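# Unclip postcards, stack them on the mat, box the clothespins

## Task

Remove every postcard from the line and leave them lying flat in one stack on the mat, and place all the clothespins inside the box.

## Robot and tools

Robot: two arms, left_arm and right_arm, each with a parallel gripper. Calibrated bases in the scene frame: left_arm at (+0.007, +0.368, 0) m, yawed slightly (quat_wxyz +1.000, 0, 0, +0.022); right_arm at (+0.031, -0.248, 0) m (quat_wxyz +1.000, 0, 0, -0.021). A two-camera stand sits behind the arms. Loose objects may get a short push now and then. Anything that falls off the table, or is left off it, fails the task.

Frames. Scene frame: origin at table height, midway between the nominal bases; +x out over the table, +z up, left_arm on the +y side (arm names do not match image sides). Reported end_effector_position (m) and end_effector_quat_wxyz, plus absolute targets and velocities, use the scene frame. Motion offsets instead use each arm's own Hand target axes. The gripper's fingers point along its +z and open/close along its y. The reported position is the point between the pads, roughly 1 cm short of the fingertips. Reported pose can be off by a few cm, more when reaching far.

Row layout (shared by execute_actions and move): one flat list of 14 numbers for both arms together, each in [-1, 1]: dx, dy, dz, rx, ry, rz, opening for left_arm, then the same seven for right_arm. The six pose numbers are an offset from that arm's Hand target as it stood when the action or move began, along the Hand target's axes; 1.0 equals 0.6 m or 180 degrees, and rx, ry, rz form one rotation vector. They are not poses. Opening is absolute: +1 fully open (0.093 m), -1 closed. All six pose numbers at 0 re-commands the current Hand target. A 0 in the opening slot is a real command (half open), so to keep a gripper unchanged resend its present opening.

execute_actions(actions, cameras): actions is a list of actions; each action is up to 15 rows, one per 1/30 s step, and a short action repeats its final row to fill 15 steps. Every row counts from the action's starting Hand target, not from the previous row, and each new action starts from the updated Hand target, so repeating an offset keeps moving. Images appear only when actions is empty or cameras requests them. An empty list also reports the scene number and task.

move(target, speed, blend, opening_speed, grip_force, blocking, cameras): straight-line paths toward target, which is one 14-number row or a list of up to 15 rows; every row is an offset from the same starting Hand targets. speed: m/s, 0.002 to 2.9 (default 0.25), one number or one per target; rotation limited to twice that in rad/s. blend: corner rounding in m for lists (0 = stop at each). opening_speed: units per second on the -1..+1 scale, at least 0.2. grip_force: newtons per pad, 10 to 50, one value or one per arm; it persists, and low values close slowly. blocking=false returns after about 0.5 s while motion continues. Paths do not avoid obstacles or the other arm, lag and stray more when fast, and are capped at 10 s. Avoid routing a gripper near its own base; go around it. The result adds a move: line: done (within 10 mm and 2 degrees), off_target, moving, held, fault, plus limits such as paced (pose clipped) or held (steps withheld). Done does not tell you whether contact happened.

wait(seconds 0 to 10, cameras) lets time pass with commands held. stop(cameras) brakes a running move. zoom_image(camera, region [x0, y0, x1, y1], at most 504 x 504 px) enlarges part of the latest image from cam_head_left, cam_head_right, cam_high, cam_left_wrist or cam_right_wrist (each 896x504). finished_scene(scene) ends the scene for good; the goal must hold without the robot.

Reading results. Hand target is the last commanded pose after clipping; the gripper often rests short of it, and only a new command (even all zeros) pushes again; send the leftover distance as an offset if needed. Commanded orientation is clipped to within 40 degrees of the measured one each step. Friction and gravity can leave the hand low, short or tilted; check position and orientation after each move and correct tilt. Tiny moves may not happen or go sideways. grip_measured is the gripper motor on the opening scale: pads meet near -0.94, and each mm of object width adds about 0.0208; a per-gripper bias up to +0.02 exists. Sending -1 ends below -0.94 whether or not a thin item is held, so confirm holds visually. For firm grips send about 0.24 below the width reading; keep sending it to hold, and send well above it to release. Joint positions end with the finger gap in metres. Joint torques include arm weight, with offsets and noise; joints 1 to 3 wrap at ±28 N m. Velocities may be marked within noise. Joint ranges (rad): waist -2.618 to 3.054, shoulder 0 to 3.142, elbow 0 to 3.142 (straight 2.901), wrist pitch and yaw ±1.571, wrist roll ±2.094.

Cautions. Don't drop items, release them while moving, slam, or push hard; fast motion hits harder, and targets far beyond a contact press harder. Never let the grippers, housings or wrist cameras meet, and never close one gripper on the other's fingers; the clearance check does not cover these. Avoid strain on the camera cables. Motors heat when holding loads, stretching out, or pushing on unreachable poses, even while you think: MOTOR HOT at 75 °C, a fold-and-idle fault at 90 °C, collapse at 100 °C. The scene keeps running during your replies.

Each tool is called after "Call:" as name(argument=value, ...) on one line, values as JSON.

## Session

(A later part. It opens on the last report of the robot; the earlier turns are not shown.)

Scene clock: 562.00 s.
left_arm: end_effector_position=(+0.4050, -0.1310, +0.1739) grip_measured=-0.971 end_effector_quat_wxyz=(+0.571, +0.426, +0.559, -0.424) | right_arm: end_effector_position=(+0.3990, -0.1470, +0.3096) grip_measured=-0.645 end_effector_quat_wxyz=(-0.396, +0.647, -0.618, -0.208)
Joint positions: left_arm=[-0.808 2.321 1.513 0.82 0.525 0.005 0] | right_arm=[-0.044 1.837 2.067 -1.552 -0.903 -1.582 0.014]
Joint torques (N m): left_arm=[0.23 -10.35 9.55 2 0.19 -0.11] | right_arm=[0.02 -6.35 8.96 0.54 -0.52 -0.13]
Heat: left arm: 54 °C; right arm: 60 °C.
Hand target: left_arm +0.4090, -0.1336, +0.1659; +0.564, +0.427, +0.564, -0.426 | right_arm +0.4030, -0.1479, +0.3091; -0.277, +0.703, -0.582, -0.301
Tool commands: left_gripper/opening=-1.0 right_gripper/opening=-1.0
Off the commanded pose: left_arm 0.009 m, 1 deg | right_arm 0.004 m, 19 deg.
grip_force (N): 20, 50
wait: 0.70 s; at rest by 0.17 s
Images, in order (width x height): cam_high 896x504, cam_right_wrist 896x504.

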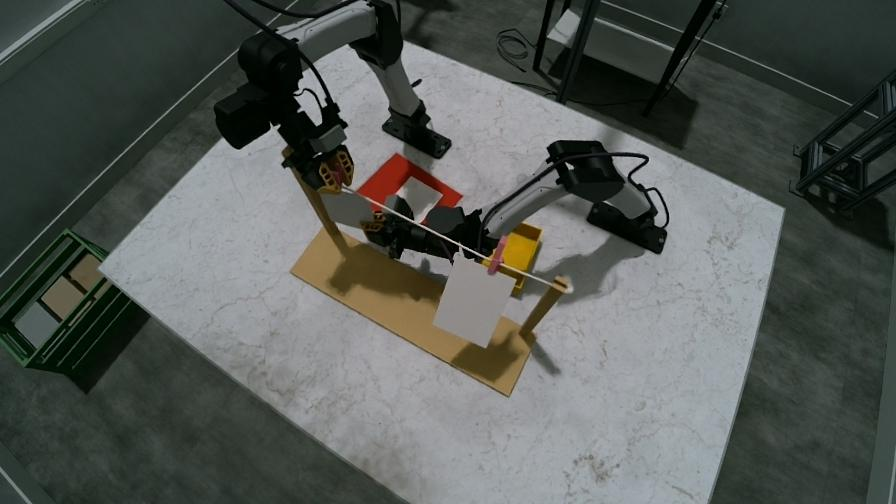

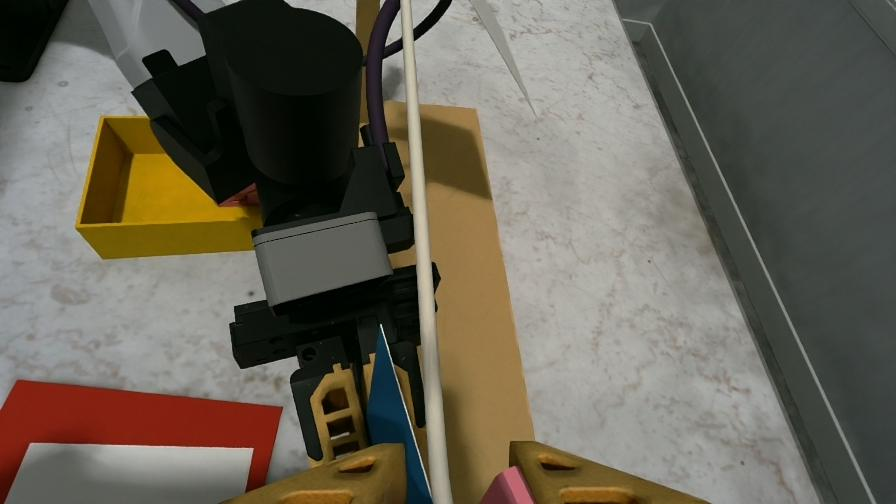

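Call:
move(target=[0.02,0,0,0,0,0,-1, 0,0,0,0,0,0,-1], speed=0.03, cameras=["cam_high","cam_right_wrist"])

Call:
zoom_image(camera="cam_high", region=[260, 110, 420, 250])

Scene clock: 566.77 s.
left_arm: end_effector_position=(+0.4061, -0.1320, +0.1564) grip_measured=-0.971 end_effector_quat_wxyz=(+0.561, +0.427, +0.570, -0.423) | right_arm: end_effector_position=(+0.3990, -0.1470, +0.3096) grip_measured=-0.645 end_effector_quat_wxyz=(-0.396, +0.647, -0.618, -0.208)
Joint positions: left_arm=[-0.808 2.349 1.513 0.82 0.525 0.005 0] | right_arm=[-0.044 1.837 2.067 -1.552 -0.903 -1.582 0.014]
Joint torques (N m): left_arm=[0.21 -10.65 8.87 2.31 0.2 -0.1] | right_arm=[0.02 -6.31 8.96 0.53 -0.51 -0.13]
Heat: left arm: 54 °C; right arm: 60 °C.
Hand target: left_arm +0.4090, -0.1336, +0.1540; +0.564, +0.427, +0.564, -0.426 | right_arm +0.4030, -0.1479, +0.3091; -0.277, +0.703, -0.582, -0.301
Off the commanded pose: left_arm 0.004 m, 1 deg | right_arm 0.004 m, 19 deg.
joint sent to its limit (right arm) — joint 4 (wrist pitch), lower limit. The joint targets are off in orientation, not in position.
grip_force (N): 20, 50
move: off_target (right_arm)
Images, in order (width x height): cam_high 896x504, cam_right_wrist 896x504.

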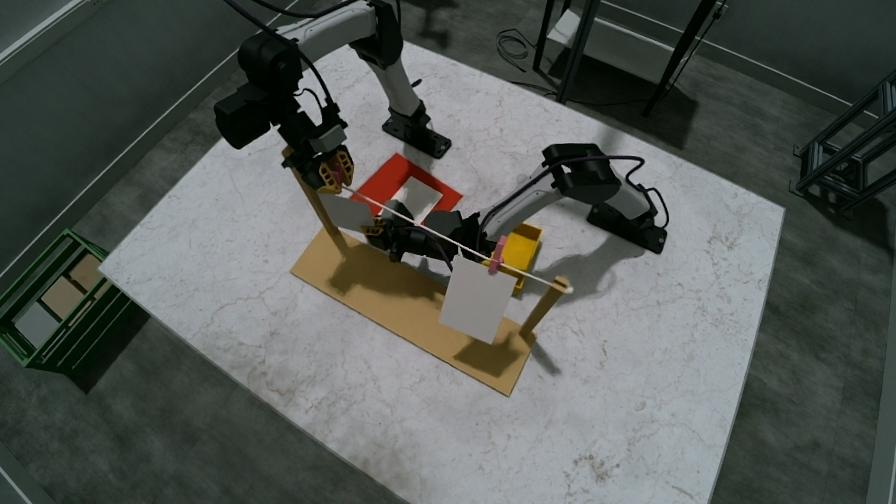

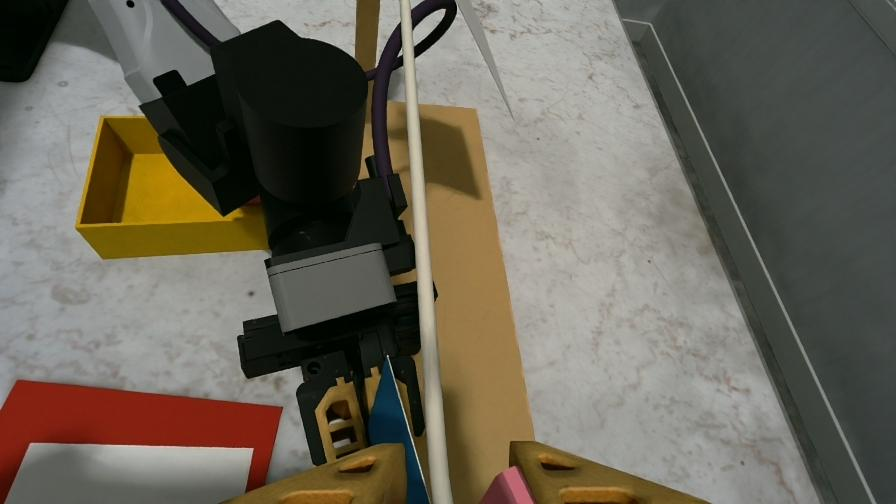

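Scaled by 3.150 from the camera's 896x504 image, which has a finer 1280x720 frame.

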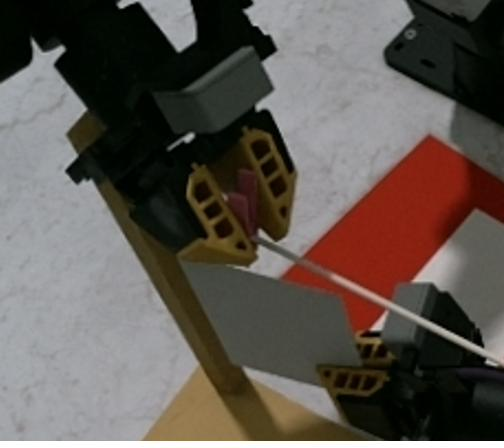

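Call:
move(target=[0.035,0,0,0,0,0,-1, 0,0,0,0,0,0,-1], speed=0.03, cameras=["cam_high","cam_right_wrist"])

Call:
zoom_image(camera="cam_high", region=[260, 110, 420, 250])

Scene clock: 570.10 s.
left_arm: end_effector_position=(+0.4074, -0.1332, +0.1395) grip_measured=-0.971 end_effector_quat_wxyz=(+0.563, +0.427, +0.567, -0.423) | right_arm: end_effector_position=(+0.3990, -0.1470, +0.3096) grip_measured=-0.645 end_effector_quat_wxyz=(-0.396, +0.647, -0.618, -0.208)
Joint positions: left_arm=[-0.808 2.397 1.513 0.875 0.525 0.005 0] | right_arm=[-0.044 1.837 2.067 -1.552 -0.903 -1.582 0.014]
Joint torques (N m): left_arm=[0.23 -10.74 7.9 2.33 0.19 -0.11] | right_arm=[0.05 -6.32 8.95 0.54 -0.52 -0.13]
Heat: left arm: 55 °C; right arm: 60 °C.
Hand target: left_arm +0.4090, -0.1336, +0.1329; +0.564, +0.427, +0.564, -0.426 | right_arm +0.4030, -0.1479, +0.3091; -0.277, +0.703, -0.582, -0.301
Off the commanded pose: left_arm 0.007 m, 0 deg | right_arm 0.004 m, 19 deg.
joint sent to its limit (right arm) — joint 4 (wrist pitch), lower limit. The joint targets are off in orientation, not in position.
grip_force (N): 20, 50
move: off_target (right_arm)
Images, in order (width x height): cam_high 896x504, cam_right_wrist 896x504.

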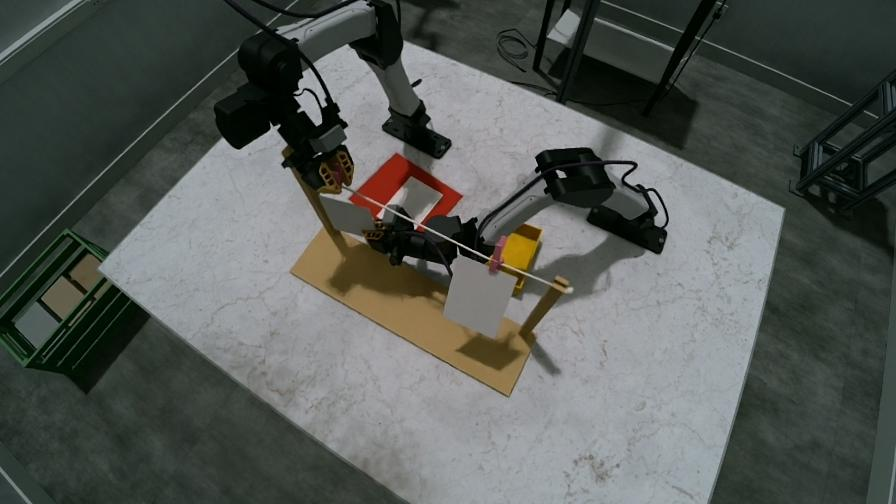

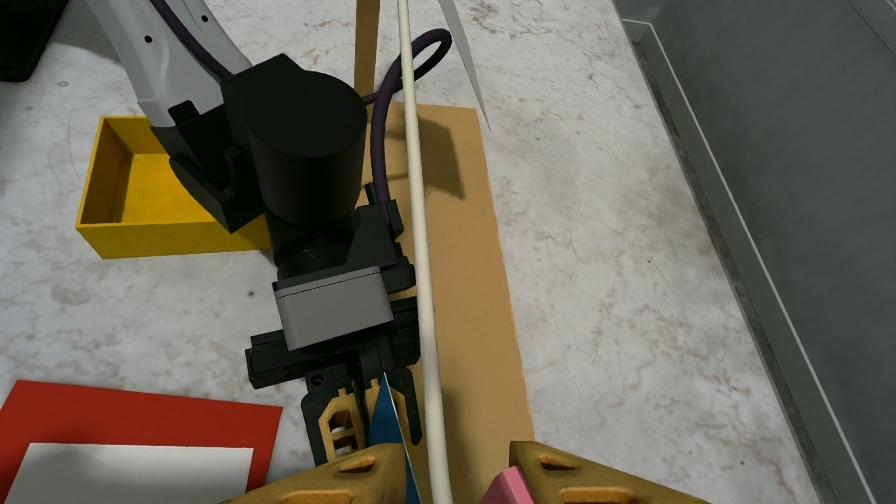

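Scaled by 3.150 from the camera's 896x504 image, which has a finer 1280x720 frame.

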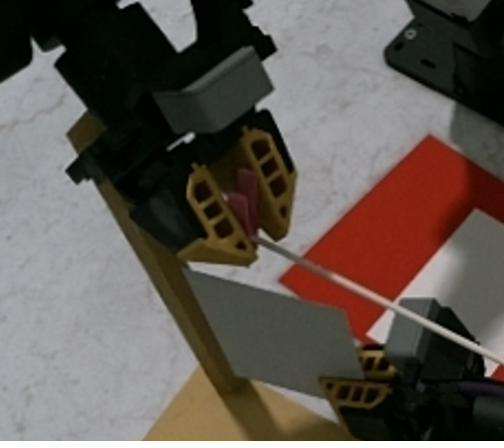

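Call:
move(target=[0.0167,-0.192,-0.056,0,0,0,-1, -0.0746,-0.004,-0.0665,0,0,0,-1], speed=0.05, cameras=["cam_high","cam_head_left","cam_right_wrist"])

Call:
zoom_image(camera="cam_high", region=[230, 60, 480, 280])

Scene clock: 578.57 s.
left_arm: end_effector_position=(+0.2876, -0.1338, +0.0969) grip_measured=-0.971 end_effector_quat_wxyz=(+0.541, +0.439, +0.578, -0.424) | right_arm: end_effector_position=(+0.4007, -0.1460, +0.3600) grip_measured=-0.646 end_effector_quat_wxyz=(-0.437, +0.615, -0.626, -0.198)
Joint positions: left_arm=[-1.002 2.279 1.097 1.124 0.356 0.005 0] | right_arm=[-0.053 1.837 2.238 -1.573 -0.946 -1.443 0.014]
Joint torques (N m): left_arm=[-0.32 -14.37 5.45 2.37 -0.11 -0.11] | right_arm=[-0.62 -7.77 8.34 0.96 -0.67 -0.05]
Heat: left arm: 60 °C; right arm: 60 °C.
Hand target: left_arm +0.2891, -0.1325, +0.1229; +0.564, +0.427, +0.564, -0.426 | right_arm +0.4029, -0.1479, +0.3691; -0.277, +0.703, -0.582, -0.301
Off the commanded pose: left_arm 0.026 m, 3 deg | right_arm 0.010 m, 25 deg.
joint read past its limit (right arm) — joint 4 (wrist pitch), lower limit.
joint sent to its limit (right arm) — joint 4 (wrist pitch), lower limit. The joint targets are off in orientation, not in position.
grip_force (N): 20, 50
move: off_target (left_arm, right_arm)
Images, in order (width x height): cam_head_left 896x504, cam_high 896x504, cam_right_wrist 896x504.

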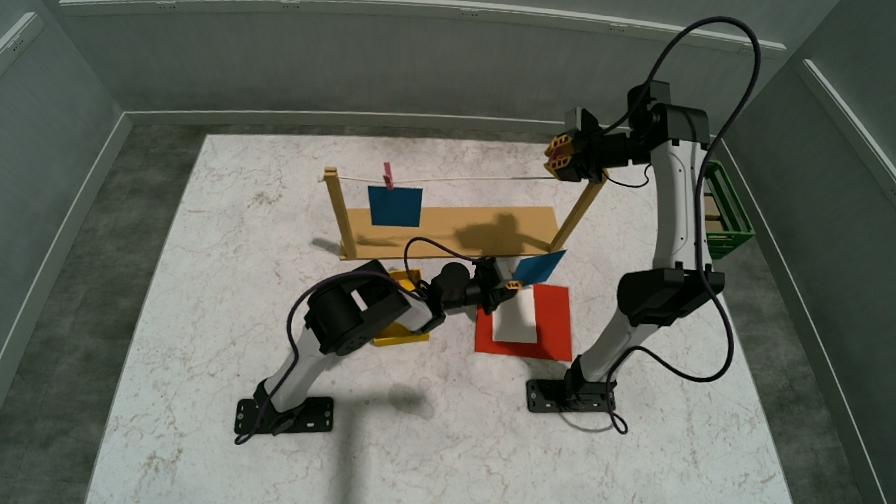

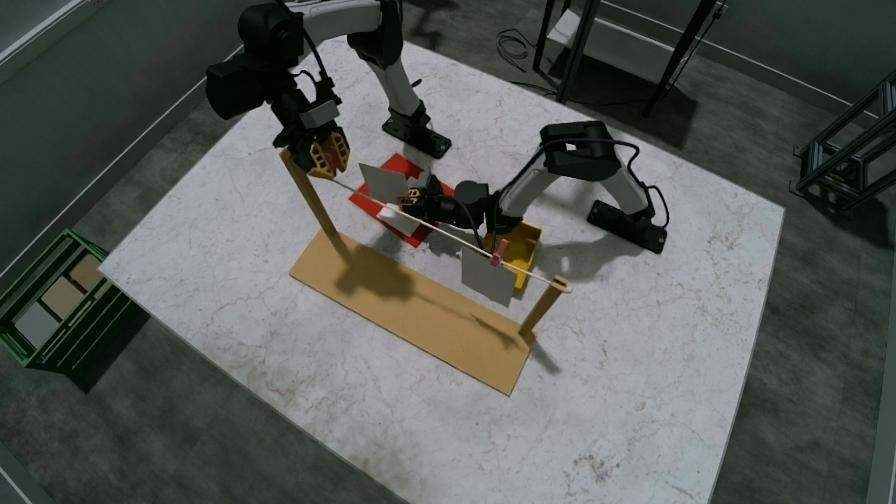

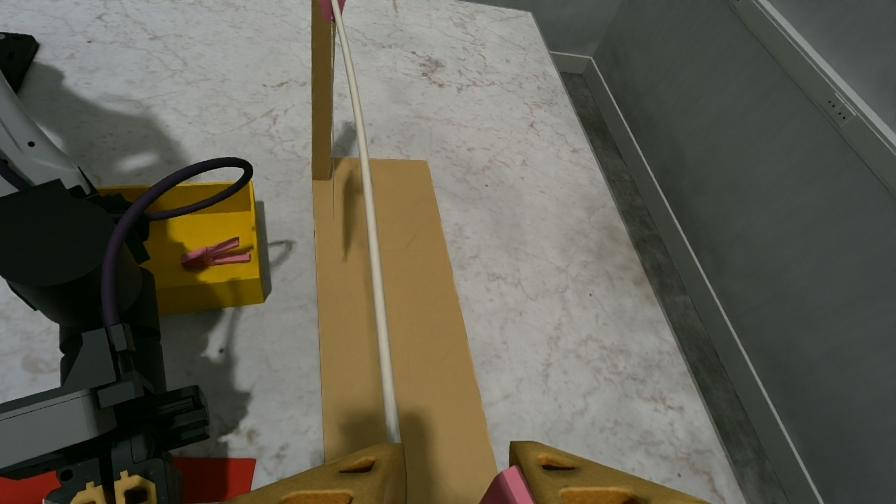

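Scaled by 2.016 from the camera's 896x504 image, which has a finer 1280x720 frame.

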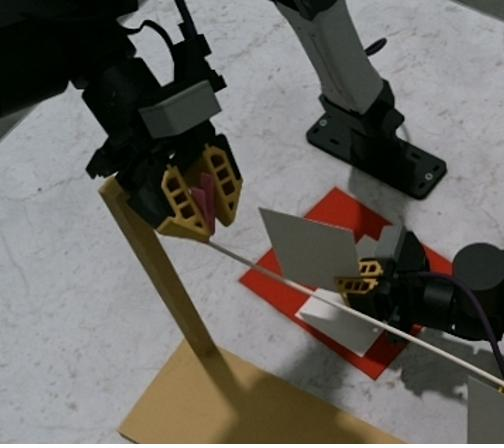

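Call:
move(target=[-0.18,0,0,0,0,0,-1, -0.0373,-0.002,-0.0333,0,0,0,-1], speed=0.1, cameras=["cam_high","cam_head_left","cam_right_wrist"])

Call:
zoom_image(camera="cam_high", region=[230, 60, 480, 280])

Scene clock: 585.47 s.
left_arm: end_effector_position=(+0.2872, -0.1330, +0.2040) grip_measured=-0.971 end_effector_quat_wxyz=(+0.545, +0.438, +0.574, -0.426) | right_arm: end_effector_position=(+0.3986, -0.1455, +0.3939) grip_measured=-0.646 end_effector_quat_wxyz=(-0.472, +0.595, -0.620, -0.196)
Joint positions: left_arm=[-1.002 1.996 1.17 0.78 0.356 0.005 0] | right_arm=[-0.065 1.837 2.342 -1.573 -0.994 -1.361 0.014]
Joint torques (N m): left_arm=[-0.35 -13.09 9.33 2.06 -0.11 -0.12] | right_arm=[-0.62 -6.48 7.98 1.09 -0.67 -0.06]
Heat: left arm: 63 °C; right arm: 60 °C.
Hand target: left_arm +0.2891, -0.1327, +0.2309; +0.564, +0.427, +0.564, -0.426 | right_arm +0.4029, -0.1479, +0.3991; -0.277, +0.703, -0.582, -0.300
Off the commanded pose: left_arm 0.027 m, 3 deg | right_arm 0.007 m, 29 deg.
joint read past its limit (right arm) — joint 4 (wrist pitch), lower limit.
joint sent to its limit (right arm) — joint 4 (wrist pitch), lower limit. The joint targets are off in orientation, not in position.
grip_force (N): 20, 50
move: off_target (left_arm, right_arm)
Images, in order (width x height): cam_head_left 896x504, cam_high 896x504, cam_right_wrist 896x504.

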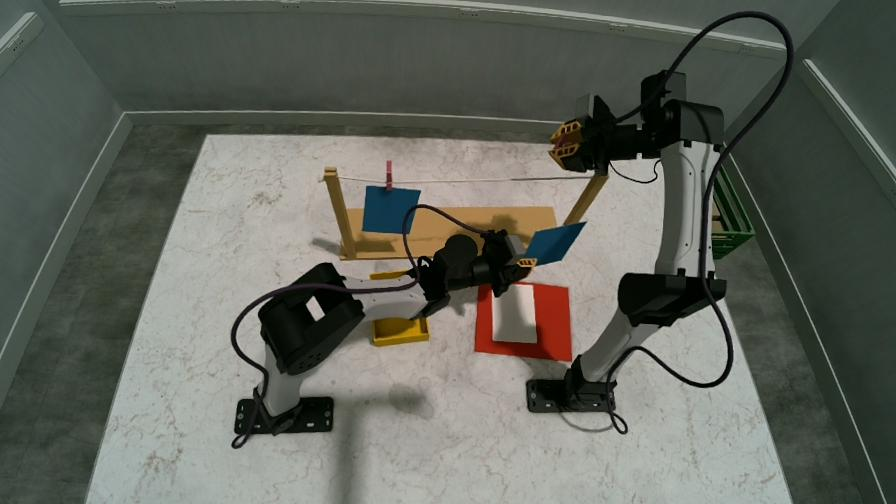

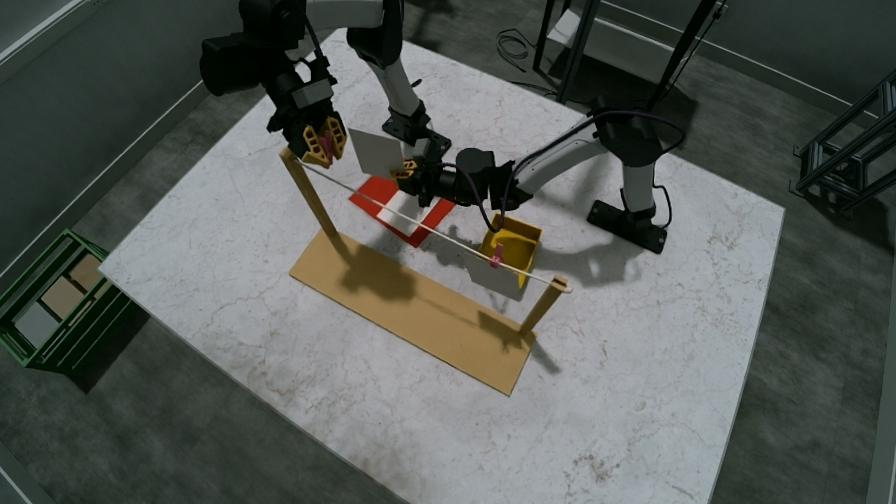

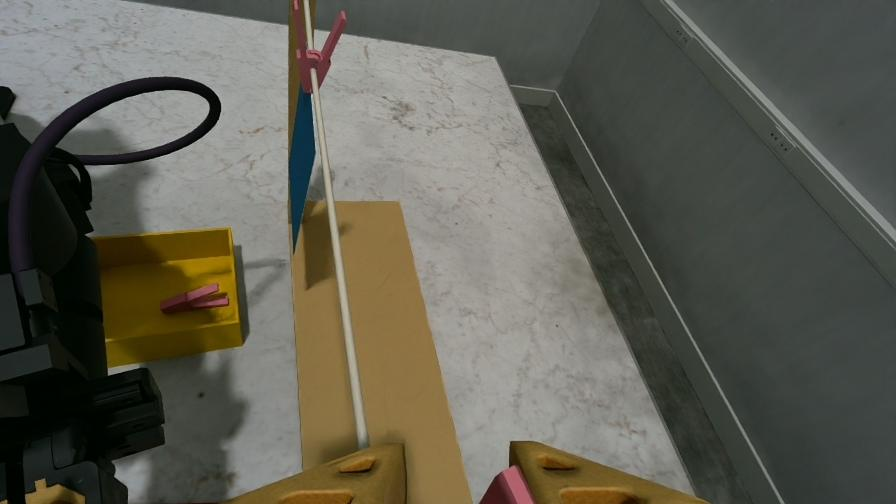

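Scaled by 2.016 from the camera's 896x504 image, which has a finer 1280x720 frame.

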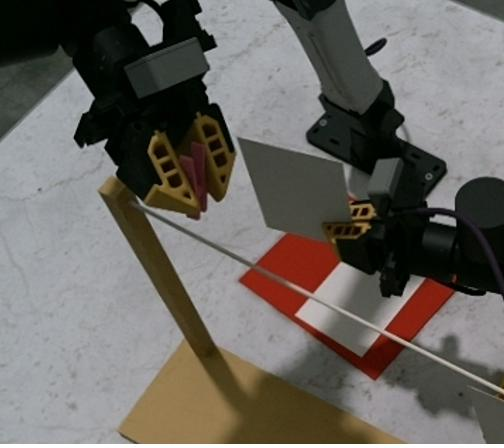

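Call:
move(target=[[0,-0.03,-0.0575,0.1425,0.0049,0.5053,-1, 0,0,0,0,0,0,-1],[0.1,-0.03,-0.0575,0.1425,0.0049,0.5053,-1, 0,0,0,0,0,0,-1]], speed=0.2, blend=[0.02,0], cameras=["cam_head_left","cam_left_wrist"])

Call:
zoom_image(camera="cam_head_left", region=[380, 200, 640, 400])

Scene clock: 597.97 s.
left_arm: end_effector_position=(+0.2623, -0.1033, +0.1747) grip_measured=-0.971 end_effector_quat_wxyz=(+0.592, +0.806, +0.007, +0.001) | right_arm: end_effector_position=(+0.3986, -0.1454, +0.3940) grip_measured=-0.646 end_effector_quat_wxyz=(-0.472, +0.595, -0.620, -0.196)
Joint positions: left_arm=[-0.929 1.9 1.206 0.313 0.639 1.798 0] | right_arm=[-0.065 1.837 2.342 -1.573 -0.994 -1.36 0.014]
Joint torques (N m): left_arm=[0.1 -8.35 7.36 2.18 0.44 -0.03] | right_arm=[-0.61 -6.5 8.02 1.09 -0.66 -0.06]
Heat: left arm: 64 °C; right arm: 60 °C.
Hand target: left_arm +0.2623, -0.1043, +0.1709; +0.595, +0.804, +0.000, -0.001 | right_arm +0.4029, -0.1479, +0.3991; -0.277, +0.703, -0.582, -0.301
Off the commanded pose: left_arm 0.004 m, 1 deg | right_arm 0.007 m, 29 deg.
joint read past its limit (right arm) — joint 4 (wrist pitch), lower limit.
joint sent to its limit (right arm) — joint 4 (wrist pitch), lower limit. The joint targets are off in orientation, not in position.
grip_force (N): 20, 50
move: off_target (right_arm)
Images, in order (width x height): cam_head_left 896x504, cam_left_wrist 896x504.

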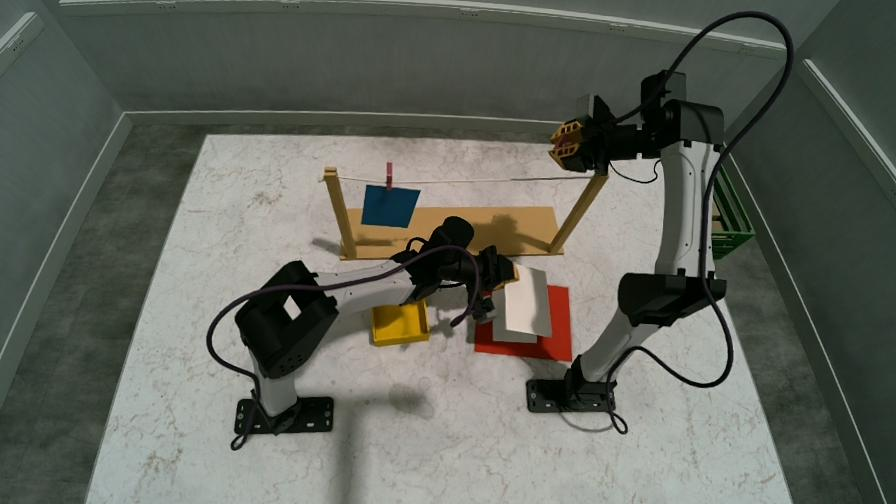

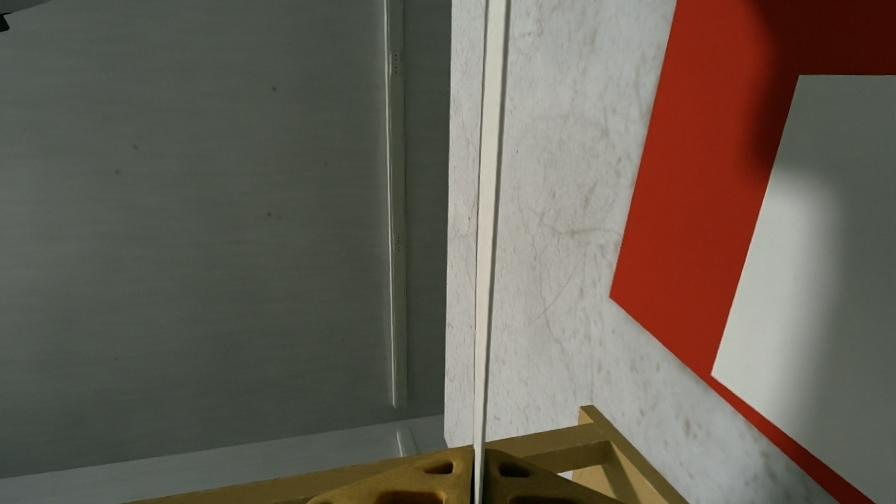

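Scaled by 1.938 from the camera's 896x504 image, which has a finer 1280x720 frame.

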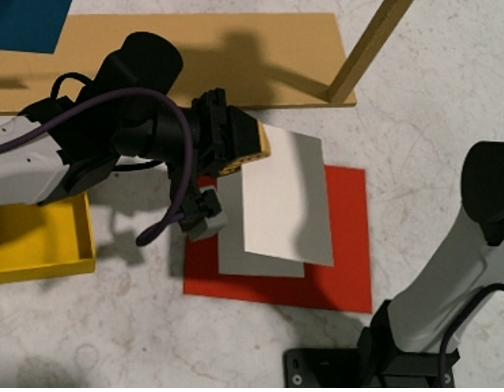

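Call:
move(target=[0.041,-0.155,0.0687,0,0,0,-1, 0,0,0,0,0,0,-1], speed=0.1, cameras=["cam_head_left"])

Call:
zoom_image(camera="cam_head_left", region=[380, 200, 640, 400])

Scene clock: 606.07 s.
left_arm: end_effector_position=(+0.2858, -0.1141, +0.0687) grip_measured=-0.971 end_effector_quat_wxyz=(+0.587, +0.810, +0.011, +0.002) | right_arm: end_effector_position=(+0.3986, -0.1454, +0.3940) grip_measured=-0.646 end_effector_quat_wxyz=(-0.472, +0.595, -0.620, -0.196)
Joint positions: left_arm=[-0.905 2.202 1.187 0.612 0.652 1.814 0] | right_arm=[-0.065 1.837 2.342 -1.573 -0.994 -1.36 0.014]
Joint torques (N m): left_arm=[0.31 -9.47 7.72 2.14 0.57 -0.07] | right_arm=[-0.62 -6.54 7.98 1.09 -0.66 -0.06]
Heat: left arm: 62 °C; right arm: 60 °C.
Hand target: left_arm +0.2869, -0.1166, +0.0700; +0.595, +0.804, +0.000, -0.001 | right_arm +0.4029, -0.1479, +0.3991; -0.277, +0.703, -0.582, -0.301
Off the commanded pose: left_arm 0.003 m, 2 deg | right_arm 0.007 m, 29 deg.
joint read past its limit (right arm) — joint 4 (wrist pitch), lower limit.
joint sent to its limit (right arm) — joint 4 (wrist pitch), lower limit. The joint targets are off in orientation, not in position.
grip_force (N): 20, 50
move: off_target (right_arm)
Images, in order (width x height): cam_head_left 896x504.

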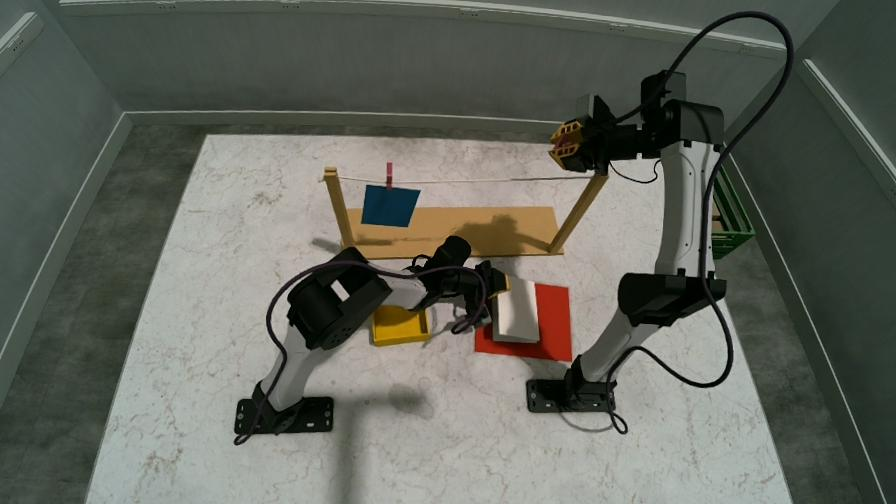

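Scaled by 1.938 from the camera's 896x504 image, which has a finer 1280x720 frame.

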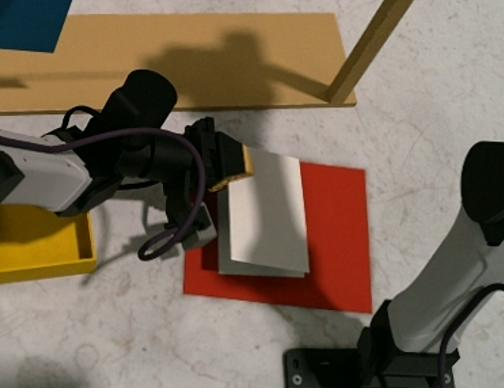

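Call:
move(target=[[0.003,0.0088,0.0287,0,0,0,-1, 0,0,0,0,0,0,-1],[0.003,-0.0438,0.0447,0,0,0,-1, 0,0,0,0,0,0,-1]], speed=0.06, blend=[0.008,0], cameras=["cam_head_left"])

Call:
zoom_image(camera="cam_head_left", region=[380, 200, 640, 400])

Scene clock: 612.47 s.
left_arm: end_effector_position=(+0.2879, -0.1301, +0.0385) grip_measured=-0.971 end_effector_quat_wxyz=(+0.589, +0.808, +0.003, -0.001) | right_arm: end_effector_position=(+0.3986, -0.1454, +0.3940) grip_measured=-0.646 end_effector_quat_wxyz=(-0.472, +0.595, -0.620, -0.196)
Joint positions: left_arm=[-0.921 2.328 1.252 0.682 0.652 1.814 0] | right_arm=[-0.065 1.837 2.342 -1.573 -0.994 -1.36 0.014]
Joint torques (N m): left_arm=[-0.36 -9.69 7.72 2.19 0.32 -0.18] | right_arm=[-0.61 -6.49 8.01 1.09 -0.64 -0.06]
Heat: left arm: 61 °C; right arm: 60 °C.
Hand target: left_arm +0.2886, -0.1345, +0.0369; +0.595, +0.804, +0.000, -0.001 | right_arm +0.4029, -0.1479, +0.3991; -0.277, +0.703, -0.582, -0.301
Off the commanded pose: left_arm 0.005 m, 1 deg | right_arm 0.007 m, 29 deg.
joint read past its limit (right arm) — joint 4 (wrist pitch), lower limit.
joint sent to its limit (right arm) — joint 4 (wrist pitch), lower limit. The joint targets are off in orientation, not in position.
grip_force (N): 20, 50
move: off_target (right_arm)
Images, in order (width x height): cam_head_left 896x504.

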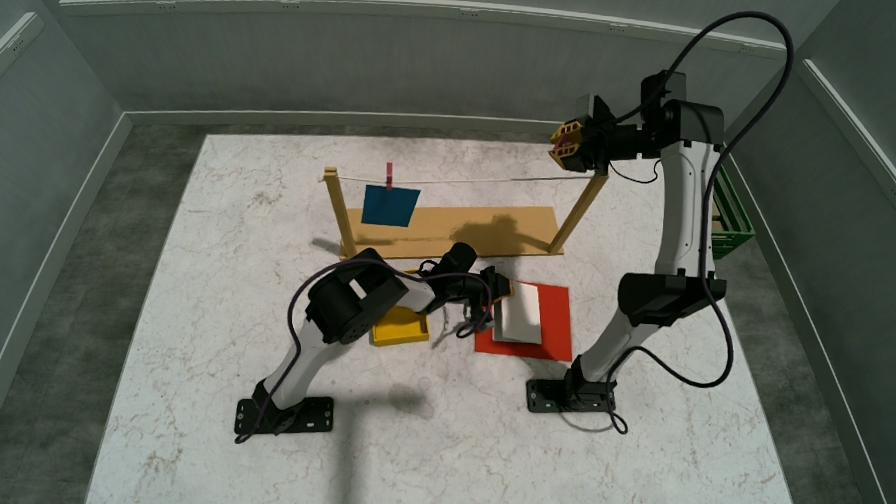

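Scaled by 1.938 from the camera's 896x504 image, which has a finer 1280x720 frame.

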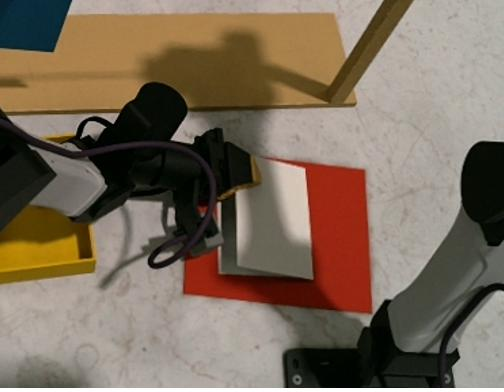

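Call:
move(target=[0,0,0,0,0,0,-0.6, 0,0,0,0,0,0,-1], opening_speed=0.25)

Call:
move(target=[[0,-0.0139,-0.057,0,0,0,-0.6, 0,0,0,0,0,0,-1],[0,0.036,-0.168,0,0,0,-0.6, 0,0,0,0,0,0,-1]], speed=0.05, blend=[0.01,0], cameras=["cam_head_left"])

Call:
zoom_image(camera="cam_head_left", region=[380, 200, 640, 400])

Scene clock: 617.23 s.
left_arm: end_effector_position=(+0.2880, -0.1302, +0.0387) grip_measured=-0.602 end_effector_quat_wxyz=(+0.590, +0.808, +0.003, +0.000) | right_arm: end_effector_position=(+0.3986, -0.1454, +0.3940) grip_measured=-0.646 end_effector_quat_wxyz=(-0.472, +0.595, -0.620, -0.196)
Joint positions: left_arm=[-0.921 2.328 1.252 0.683 0.652 1.814 0.016] | right_arm=[-0.065 1.837 2.342 -1.573 -0.994 -1.36 0.014]
Joint torques (N m): left_arm=[-0.35 -9.73 7.72 2.16 0.32 -0.18] | right_arm=[-0.59 -6.49 7.99 1.09 -0.66 -0.05]
Heat: left arm: 61 °C; right arm: 60 °C.
Hand target: left_arm +0.2886, -0.1345, +0.0369; +0.595, +0.804, +0.000, -0.001 | right_arm +0.4029, -0.1479, +0.3991; -0.277, +0.703, -0.582, -0.301
Off the commanded pose: left_arm 0.005 m, 1 deg | right_arm 0.007 m, 29 deg.
joint read past its limit (right arm) — joint 4 (wrist pitch), lower limit.
joint sent to its limit (right arm) — joint 4 (wrist pitch), lower limit. The joint targets are off in orientation, not in position.
grip_force (N): 20, 50
move: off_target (right_arm)

Scene clock: 620.03 s.
left_arm: end_effector_position=(+0.2931, -0.0469, +0.0748) grip_measured=-0.602 end_effector_quat_wxyz=(+0.589, +0.808, +0.010, +0.003) | right_arm: end_effector_position=(+0.3986, -0.1454, +0.3940) grip_measured=-0.646 end_effector_quat_wxyz=(-0.472, +0.595, -0.620, -0.196)
Joint positions: left_arm=[-0.775 2.066 0.985 0.639 0.771 1.881 0.016] | right_arm=[-0.065 1.837 2.342 -1.573 -0.994 -1.36 0.014]
Joint torques (N m): left_arm=[0.24 -12.34 5.5 1.76 0.58 -0.06] | right_arm=[-0.59 -6.53 8.01 1.09 -0.65 -0.06]
Heat: left arm: 62 °C; right arm: 60 °C.
Hand target: left_arm +0.2887, -0.0445, +0.0871; +0.595, +0.804, +0.000, -0.001 | right_arm +0.4029, -0.1479, +0.3991; -0.277, +0.703, -0.582, -0.301
Off the commanded pose: left_arm 0.013 m, 2 deg | right_arm 0.007 m, 29 deg.
joint read past its limit (right arm) — joint 4 (wrist pitch), lower limit.
joint sent to its limit (right arm) — joint 4 (wrist pitch), lower limit. The joint targets are off in orientation, not in position.
grip_force (N): 20, 50
move: off_target (left_arm, right_arm)
Images, in order (width x height): cam_head_left 896x504.

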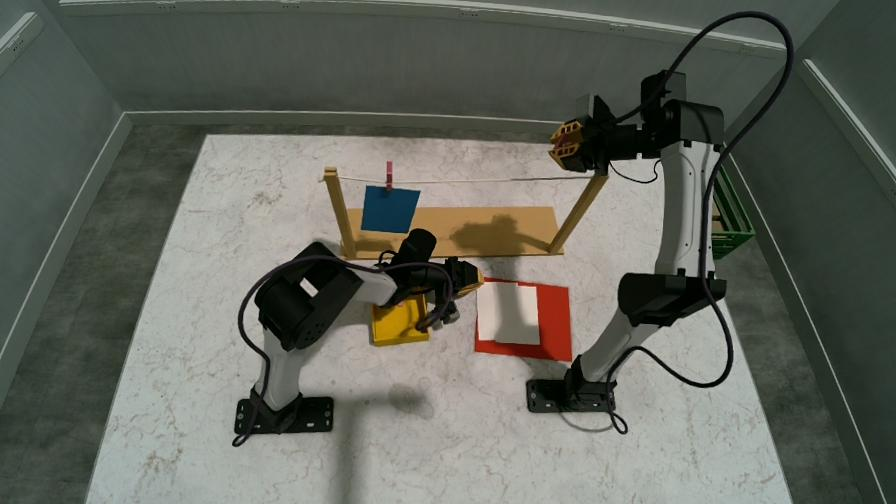

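Scaled by 1.938 from the camera's 896x504 image, which has a finer 1280x720 frame.

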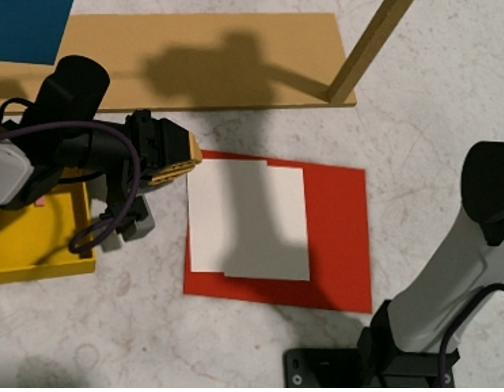

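Call:
zoom_image(camera="cam_head_left", region=[465, 270, 585, 370])

Scaled by 4.200 from the camera's 896x504 image, which has a finer 1280x720 frame.

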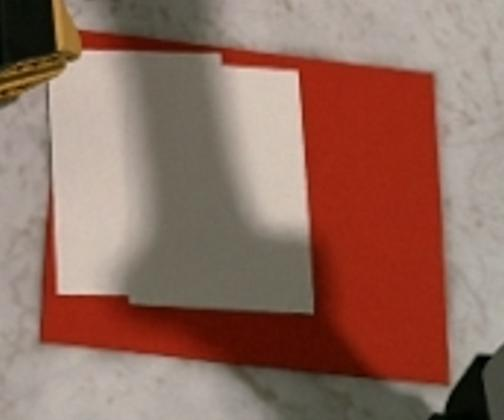

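Call:
move(target=[[0,0.0956,-0.029,0,0,0,-1, 0,0,0,0,0,0,-1],[-0.0645,0.0956,-0.029,0.1217,0.1217,-0.4895,-1, 0,0,0,0,0,0,-1],[-0.0645,0.0416,0.0222,0.1217,0.1217,-0.4895,-1, 0,0,0,0,0,0,-1]], speed=0.15, blend=[0.02,0.02,0], cameras=["cam_head_left","cam_left_wrist"])

Call:
zoom_image(camera="cam_head_left", region=[380, 200, 640, 400])

Scene clock: 642.00 s.
left_arm: end_effector_position=(+0.2465, -0.0616, +0.1119) grip_measured=-0.972 end_effector_quat_wxyz=(+0.266, +0.656, +0.650, -0.276) | right_arm: end_effector_position=(+0.3986, -0.1454, +0.3940) grip_measured=-0.646 end_effector_quat_wxyz=(-0.472, +0.595, -0.620, -0.196)
Joint positions: left_arm=[-0.951 1.906 1.371 -0.376 0.465 0.51 0] | right_arm=[-0.065 1.837 2.342 -1.573 -0.994 -1.36 0.014]
Joint torques (N m): left_arm=[-0.29 -8.36 7.39 1.83 0.21 -0.14] | right_arm=[-0.62 -6.49 7.98 1.09 -0.65 -0.07]
Heat: left arm: 66 °C; right arm: 60 °C.
Hand target: left_arm +0.2501, -0.0644, +0.1072; +0.271, +0.653, +0.653, -0.271 | right_arm +0.4029, -0.1479, +0.3991; -0.277, +0.703, -0.582, -0.301
Off the commanded pose: left_arm 0.007 m, 1 deg | right_arm 0.007 m, 29 deg.
joint read past its limit (right arm) — joint 4 (wrist pitch), lower limit.
joint sent to its limit (right arm) — joint 4 (wrist pitch), lower limit. The joint targets are off in orientation, not in position.
grip_force (N): 20, 50
move: off_target (right_arm)
Images, in order (width x height): cam_head_left 896x504, cam_left_wrist 896x504.

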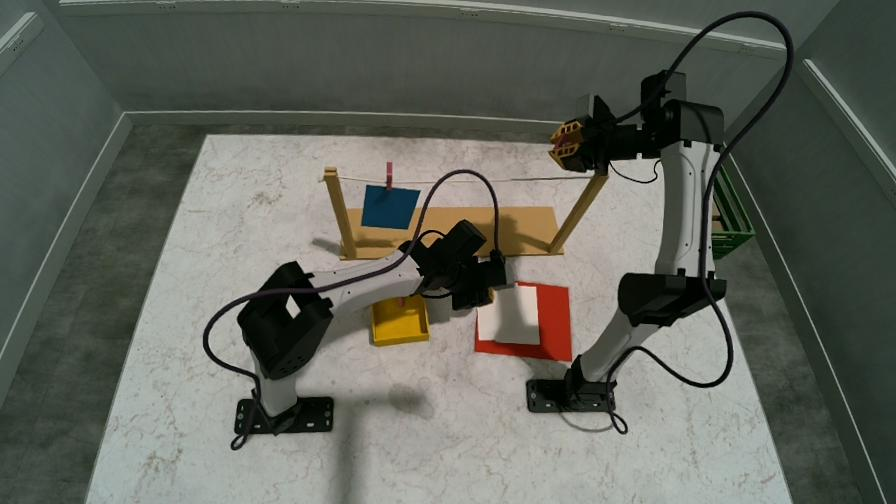

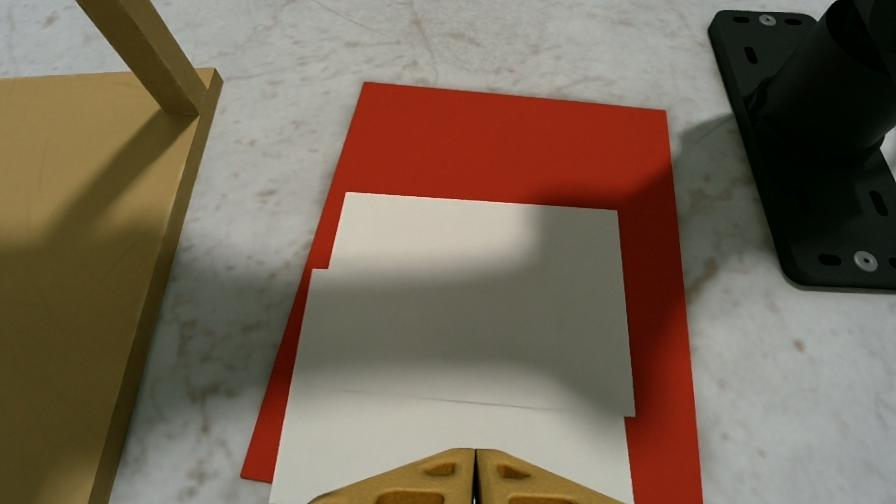

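Scaled by 1.938 from the camera's 896x504 image, which has a finer 1280x720 frame.

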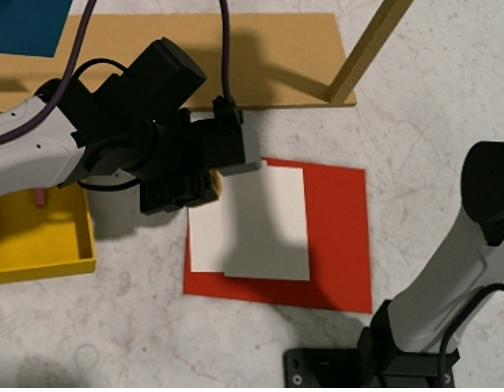

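Call:
move(target=[0.0725,0,0.109,0,0,0,-1, 0,0,0,0,0,0,-1], speed=0.08, cameras=["cam_left_wrist"])

Scene clock: 647.87 s.
left_arm: end_effector_position=(+0.2484, -0.0780, +0.0372) grip_measured=-0.972 end_effector_quat_wxyz=(+0.268, +0.655, +0.650, -0.276) | right_arm: end_effector_position=(+0.3986, -0.1454, +0.3940) grip_measured=-0.646 end_effector_quat_wxyz=(-0.472, +0.595, -0.620, -0.196)
Joint positions: left_arm=[-0.973 2.068 1.278 -0.109 0.451 0.49 0] | right_arm=[-0.065 1.837 2.342 -1.573 -0.994 -1.36 0.014]
Joint torques (N m): left_arm=[-0.47 -8.87 6.74 1.86 0.2 -0.15] | right_arm=[-0.59 -6.52 7.98 1.1 -0.65 -0.06]
Heat: left arm: 64 °C; right arm: 60 °C.
Hand target: left_arm +0.2499, -0.0800, +0.0301; +0.270, +0.653, +0.653, -0.271 | right_arm +0.4029, -0.1479, +0.3991; -0.277, +0.703, -0.582, -0.301
Off the commanded pose: left_arm 0.008 m, 1 deg | right_arm 0.007 m, 29 deg.
joint read past its limit (right arm) — joint 4 (wrist pitch), lower limit.
joint sent to its limit (right arm) — joint 4 (wrist pitch), lower limit. The joint targets are off in orientation, not in position.
grip_force (N): 20, 50
move: off_target (right_arm)
Images, in order (width x height): cam_left_wrist 896x504.

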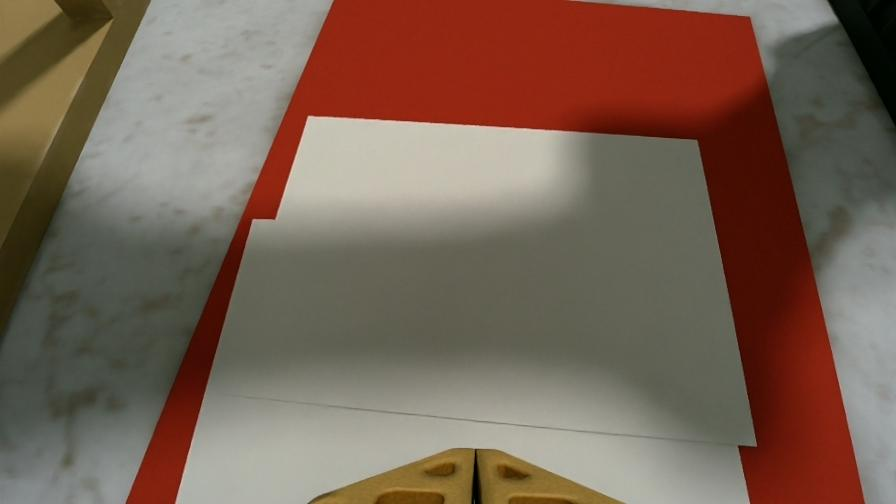

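Call:
move(target=[0.0189,0,0.0189,0,0,0,-1, 0,0,0,0,0,0,-1], speed=0.04, cameras=["cam_left_wrist"])

Scene clock: 651.17 s.
left_arm: end_effector_position=(+0.2489, -0.0787, +0.0227) grip_measured=-0.972 end_effector_quat_wxyz=(+0.269, +0.655, +0.649, -0.276) | right_arm: end_effector_position=(+0.3986, -0.1454, +0.3940) grip_measured=-0.646 end_effector_quat_wxyz=(-0.472, +0.595, -0.620, -0.196)
Joint positions: left_arm=[-0.973 2.1 1.259 -0.054 0.451 0.49 0] | right_arm=[-0.065 1.837 2.342 -1.573 -0.994 -1.36 0.014]
Joint torques (N m): left_arm=[-0.47 -8.76 6.41 1.85 0.2 -0.15] | right_arm=[-0.61 -6.49 7.98 1.09 -0.65 -0.05]
Heat: left arm: 63 °C; right arm: 60 °C.
Hand target: left_arm +0.2498, -0.0801, +0.0141; +0.270, +0.653, +0.653, -0.272 | right_arm +0.4029, -0.1479, +0.3991; -0.277, +0.703, -0.582, -0.301
Off the commanded pose: left_arm 0.009 m, 1 deg | right_arm 0.007 m, 29 deg.
joint read past its limit (right arm) — joint 4 (wrist pitch), lower limit.
joint sent to its limit (right arm) — joint 4 (wrist pitch), lower limit. The joint targets are off in orientation, not in position.
grip_force (N): 20, 50
move: off_target (right_arm)
Images, in order (width x height): cam_left_wrist 896x504.

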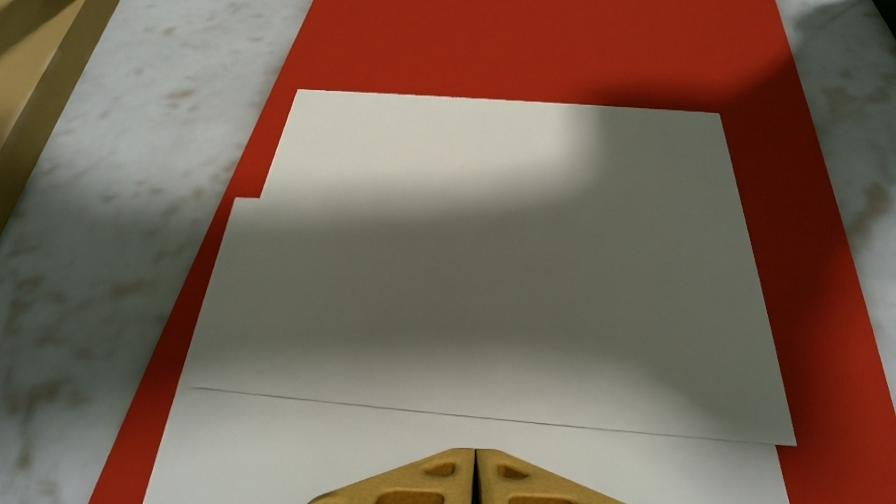

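Call:
move(target=[0.0094,0,0.0094,0,0,0,-1, 0,0,0,0,0,0,-1], speed=0.03, cameras=["cam_left_wrist"])

Scene clock: 653.63 s.
left_arm: end_effector_position=(+0.2507, -0.0812, +0.0200) grip_measured=-0.972 end_effector_quat_wxyz=(+0.277, +0.655, +0.646, -0.277) | right_arm: end_effector_position=(+0.3986, -0.1454, +0.3940) grip_measured=-0.646 end_effector_quat_wxyz=(-0.472, +0.595, -0.620, -0.196)
Joint positions: left_arm=[-0.973 2.112 1.254 -0.021 0.451 0.49 0] | right_arm=[-0.065 1.837 2.342 -1.573 -0.994 -1.36 0.014]
Joint torques (N m): left_arm=[-0.5 -8.36 6.06 1.82 0.2 -0.16] | right_arm=[-0.59 -6.56 8.01 1.09 -0.65 -0.06]
Heat: left arm: 63 °C; right arm: 60 °C.
Hand target: left_arm +0.2498, -0.0802, +0.0063; +0.271, +0.653, +0.653, -0.272 | right_arm +0.4029, -0.1479, +0.3991; -0.277, +0.703, -0.582, -0.301
Off the commanded pose: left_arm 0.014 m, 1 deg | right_arm 0.007 m, 29 deg.
joint read past its limit (right arm) — joint 4 (wrist pitch), lower limit.
joint sent to its limit (right arm) — joint 4 (wrist pitch), lower limit. The joint targets are off in orientation, not in position.
grip_force (N): 20, 50
move: off_target (left_arm, right_arm)
Images, in order (width x height): cam_left_wrist 896x504.

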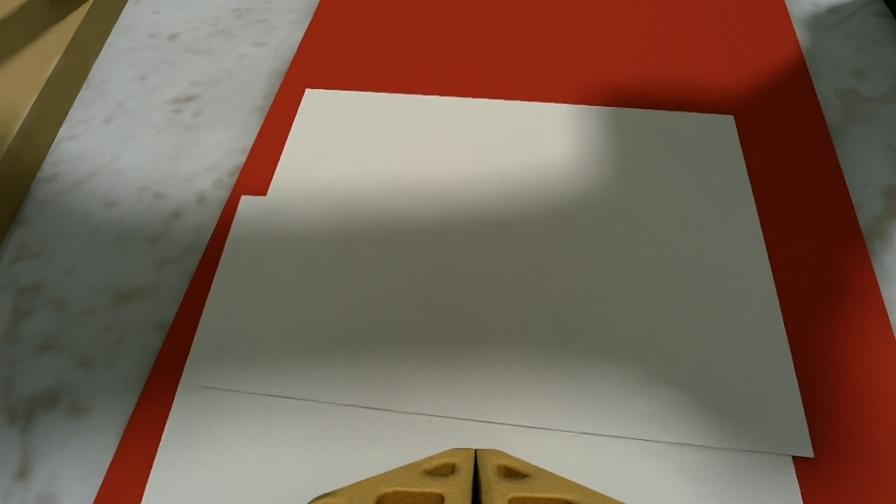

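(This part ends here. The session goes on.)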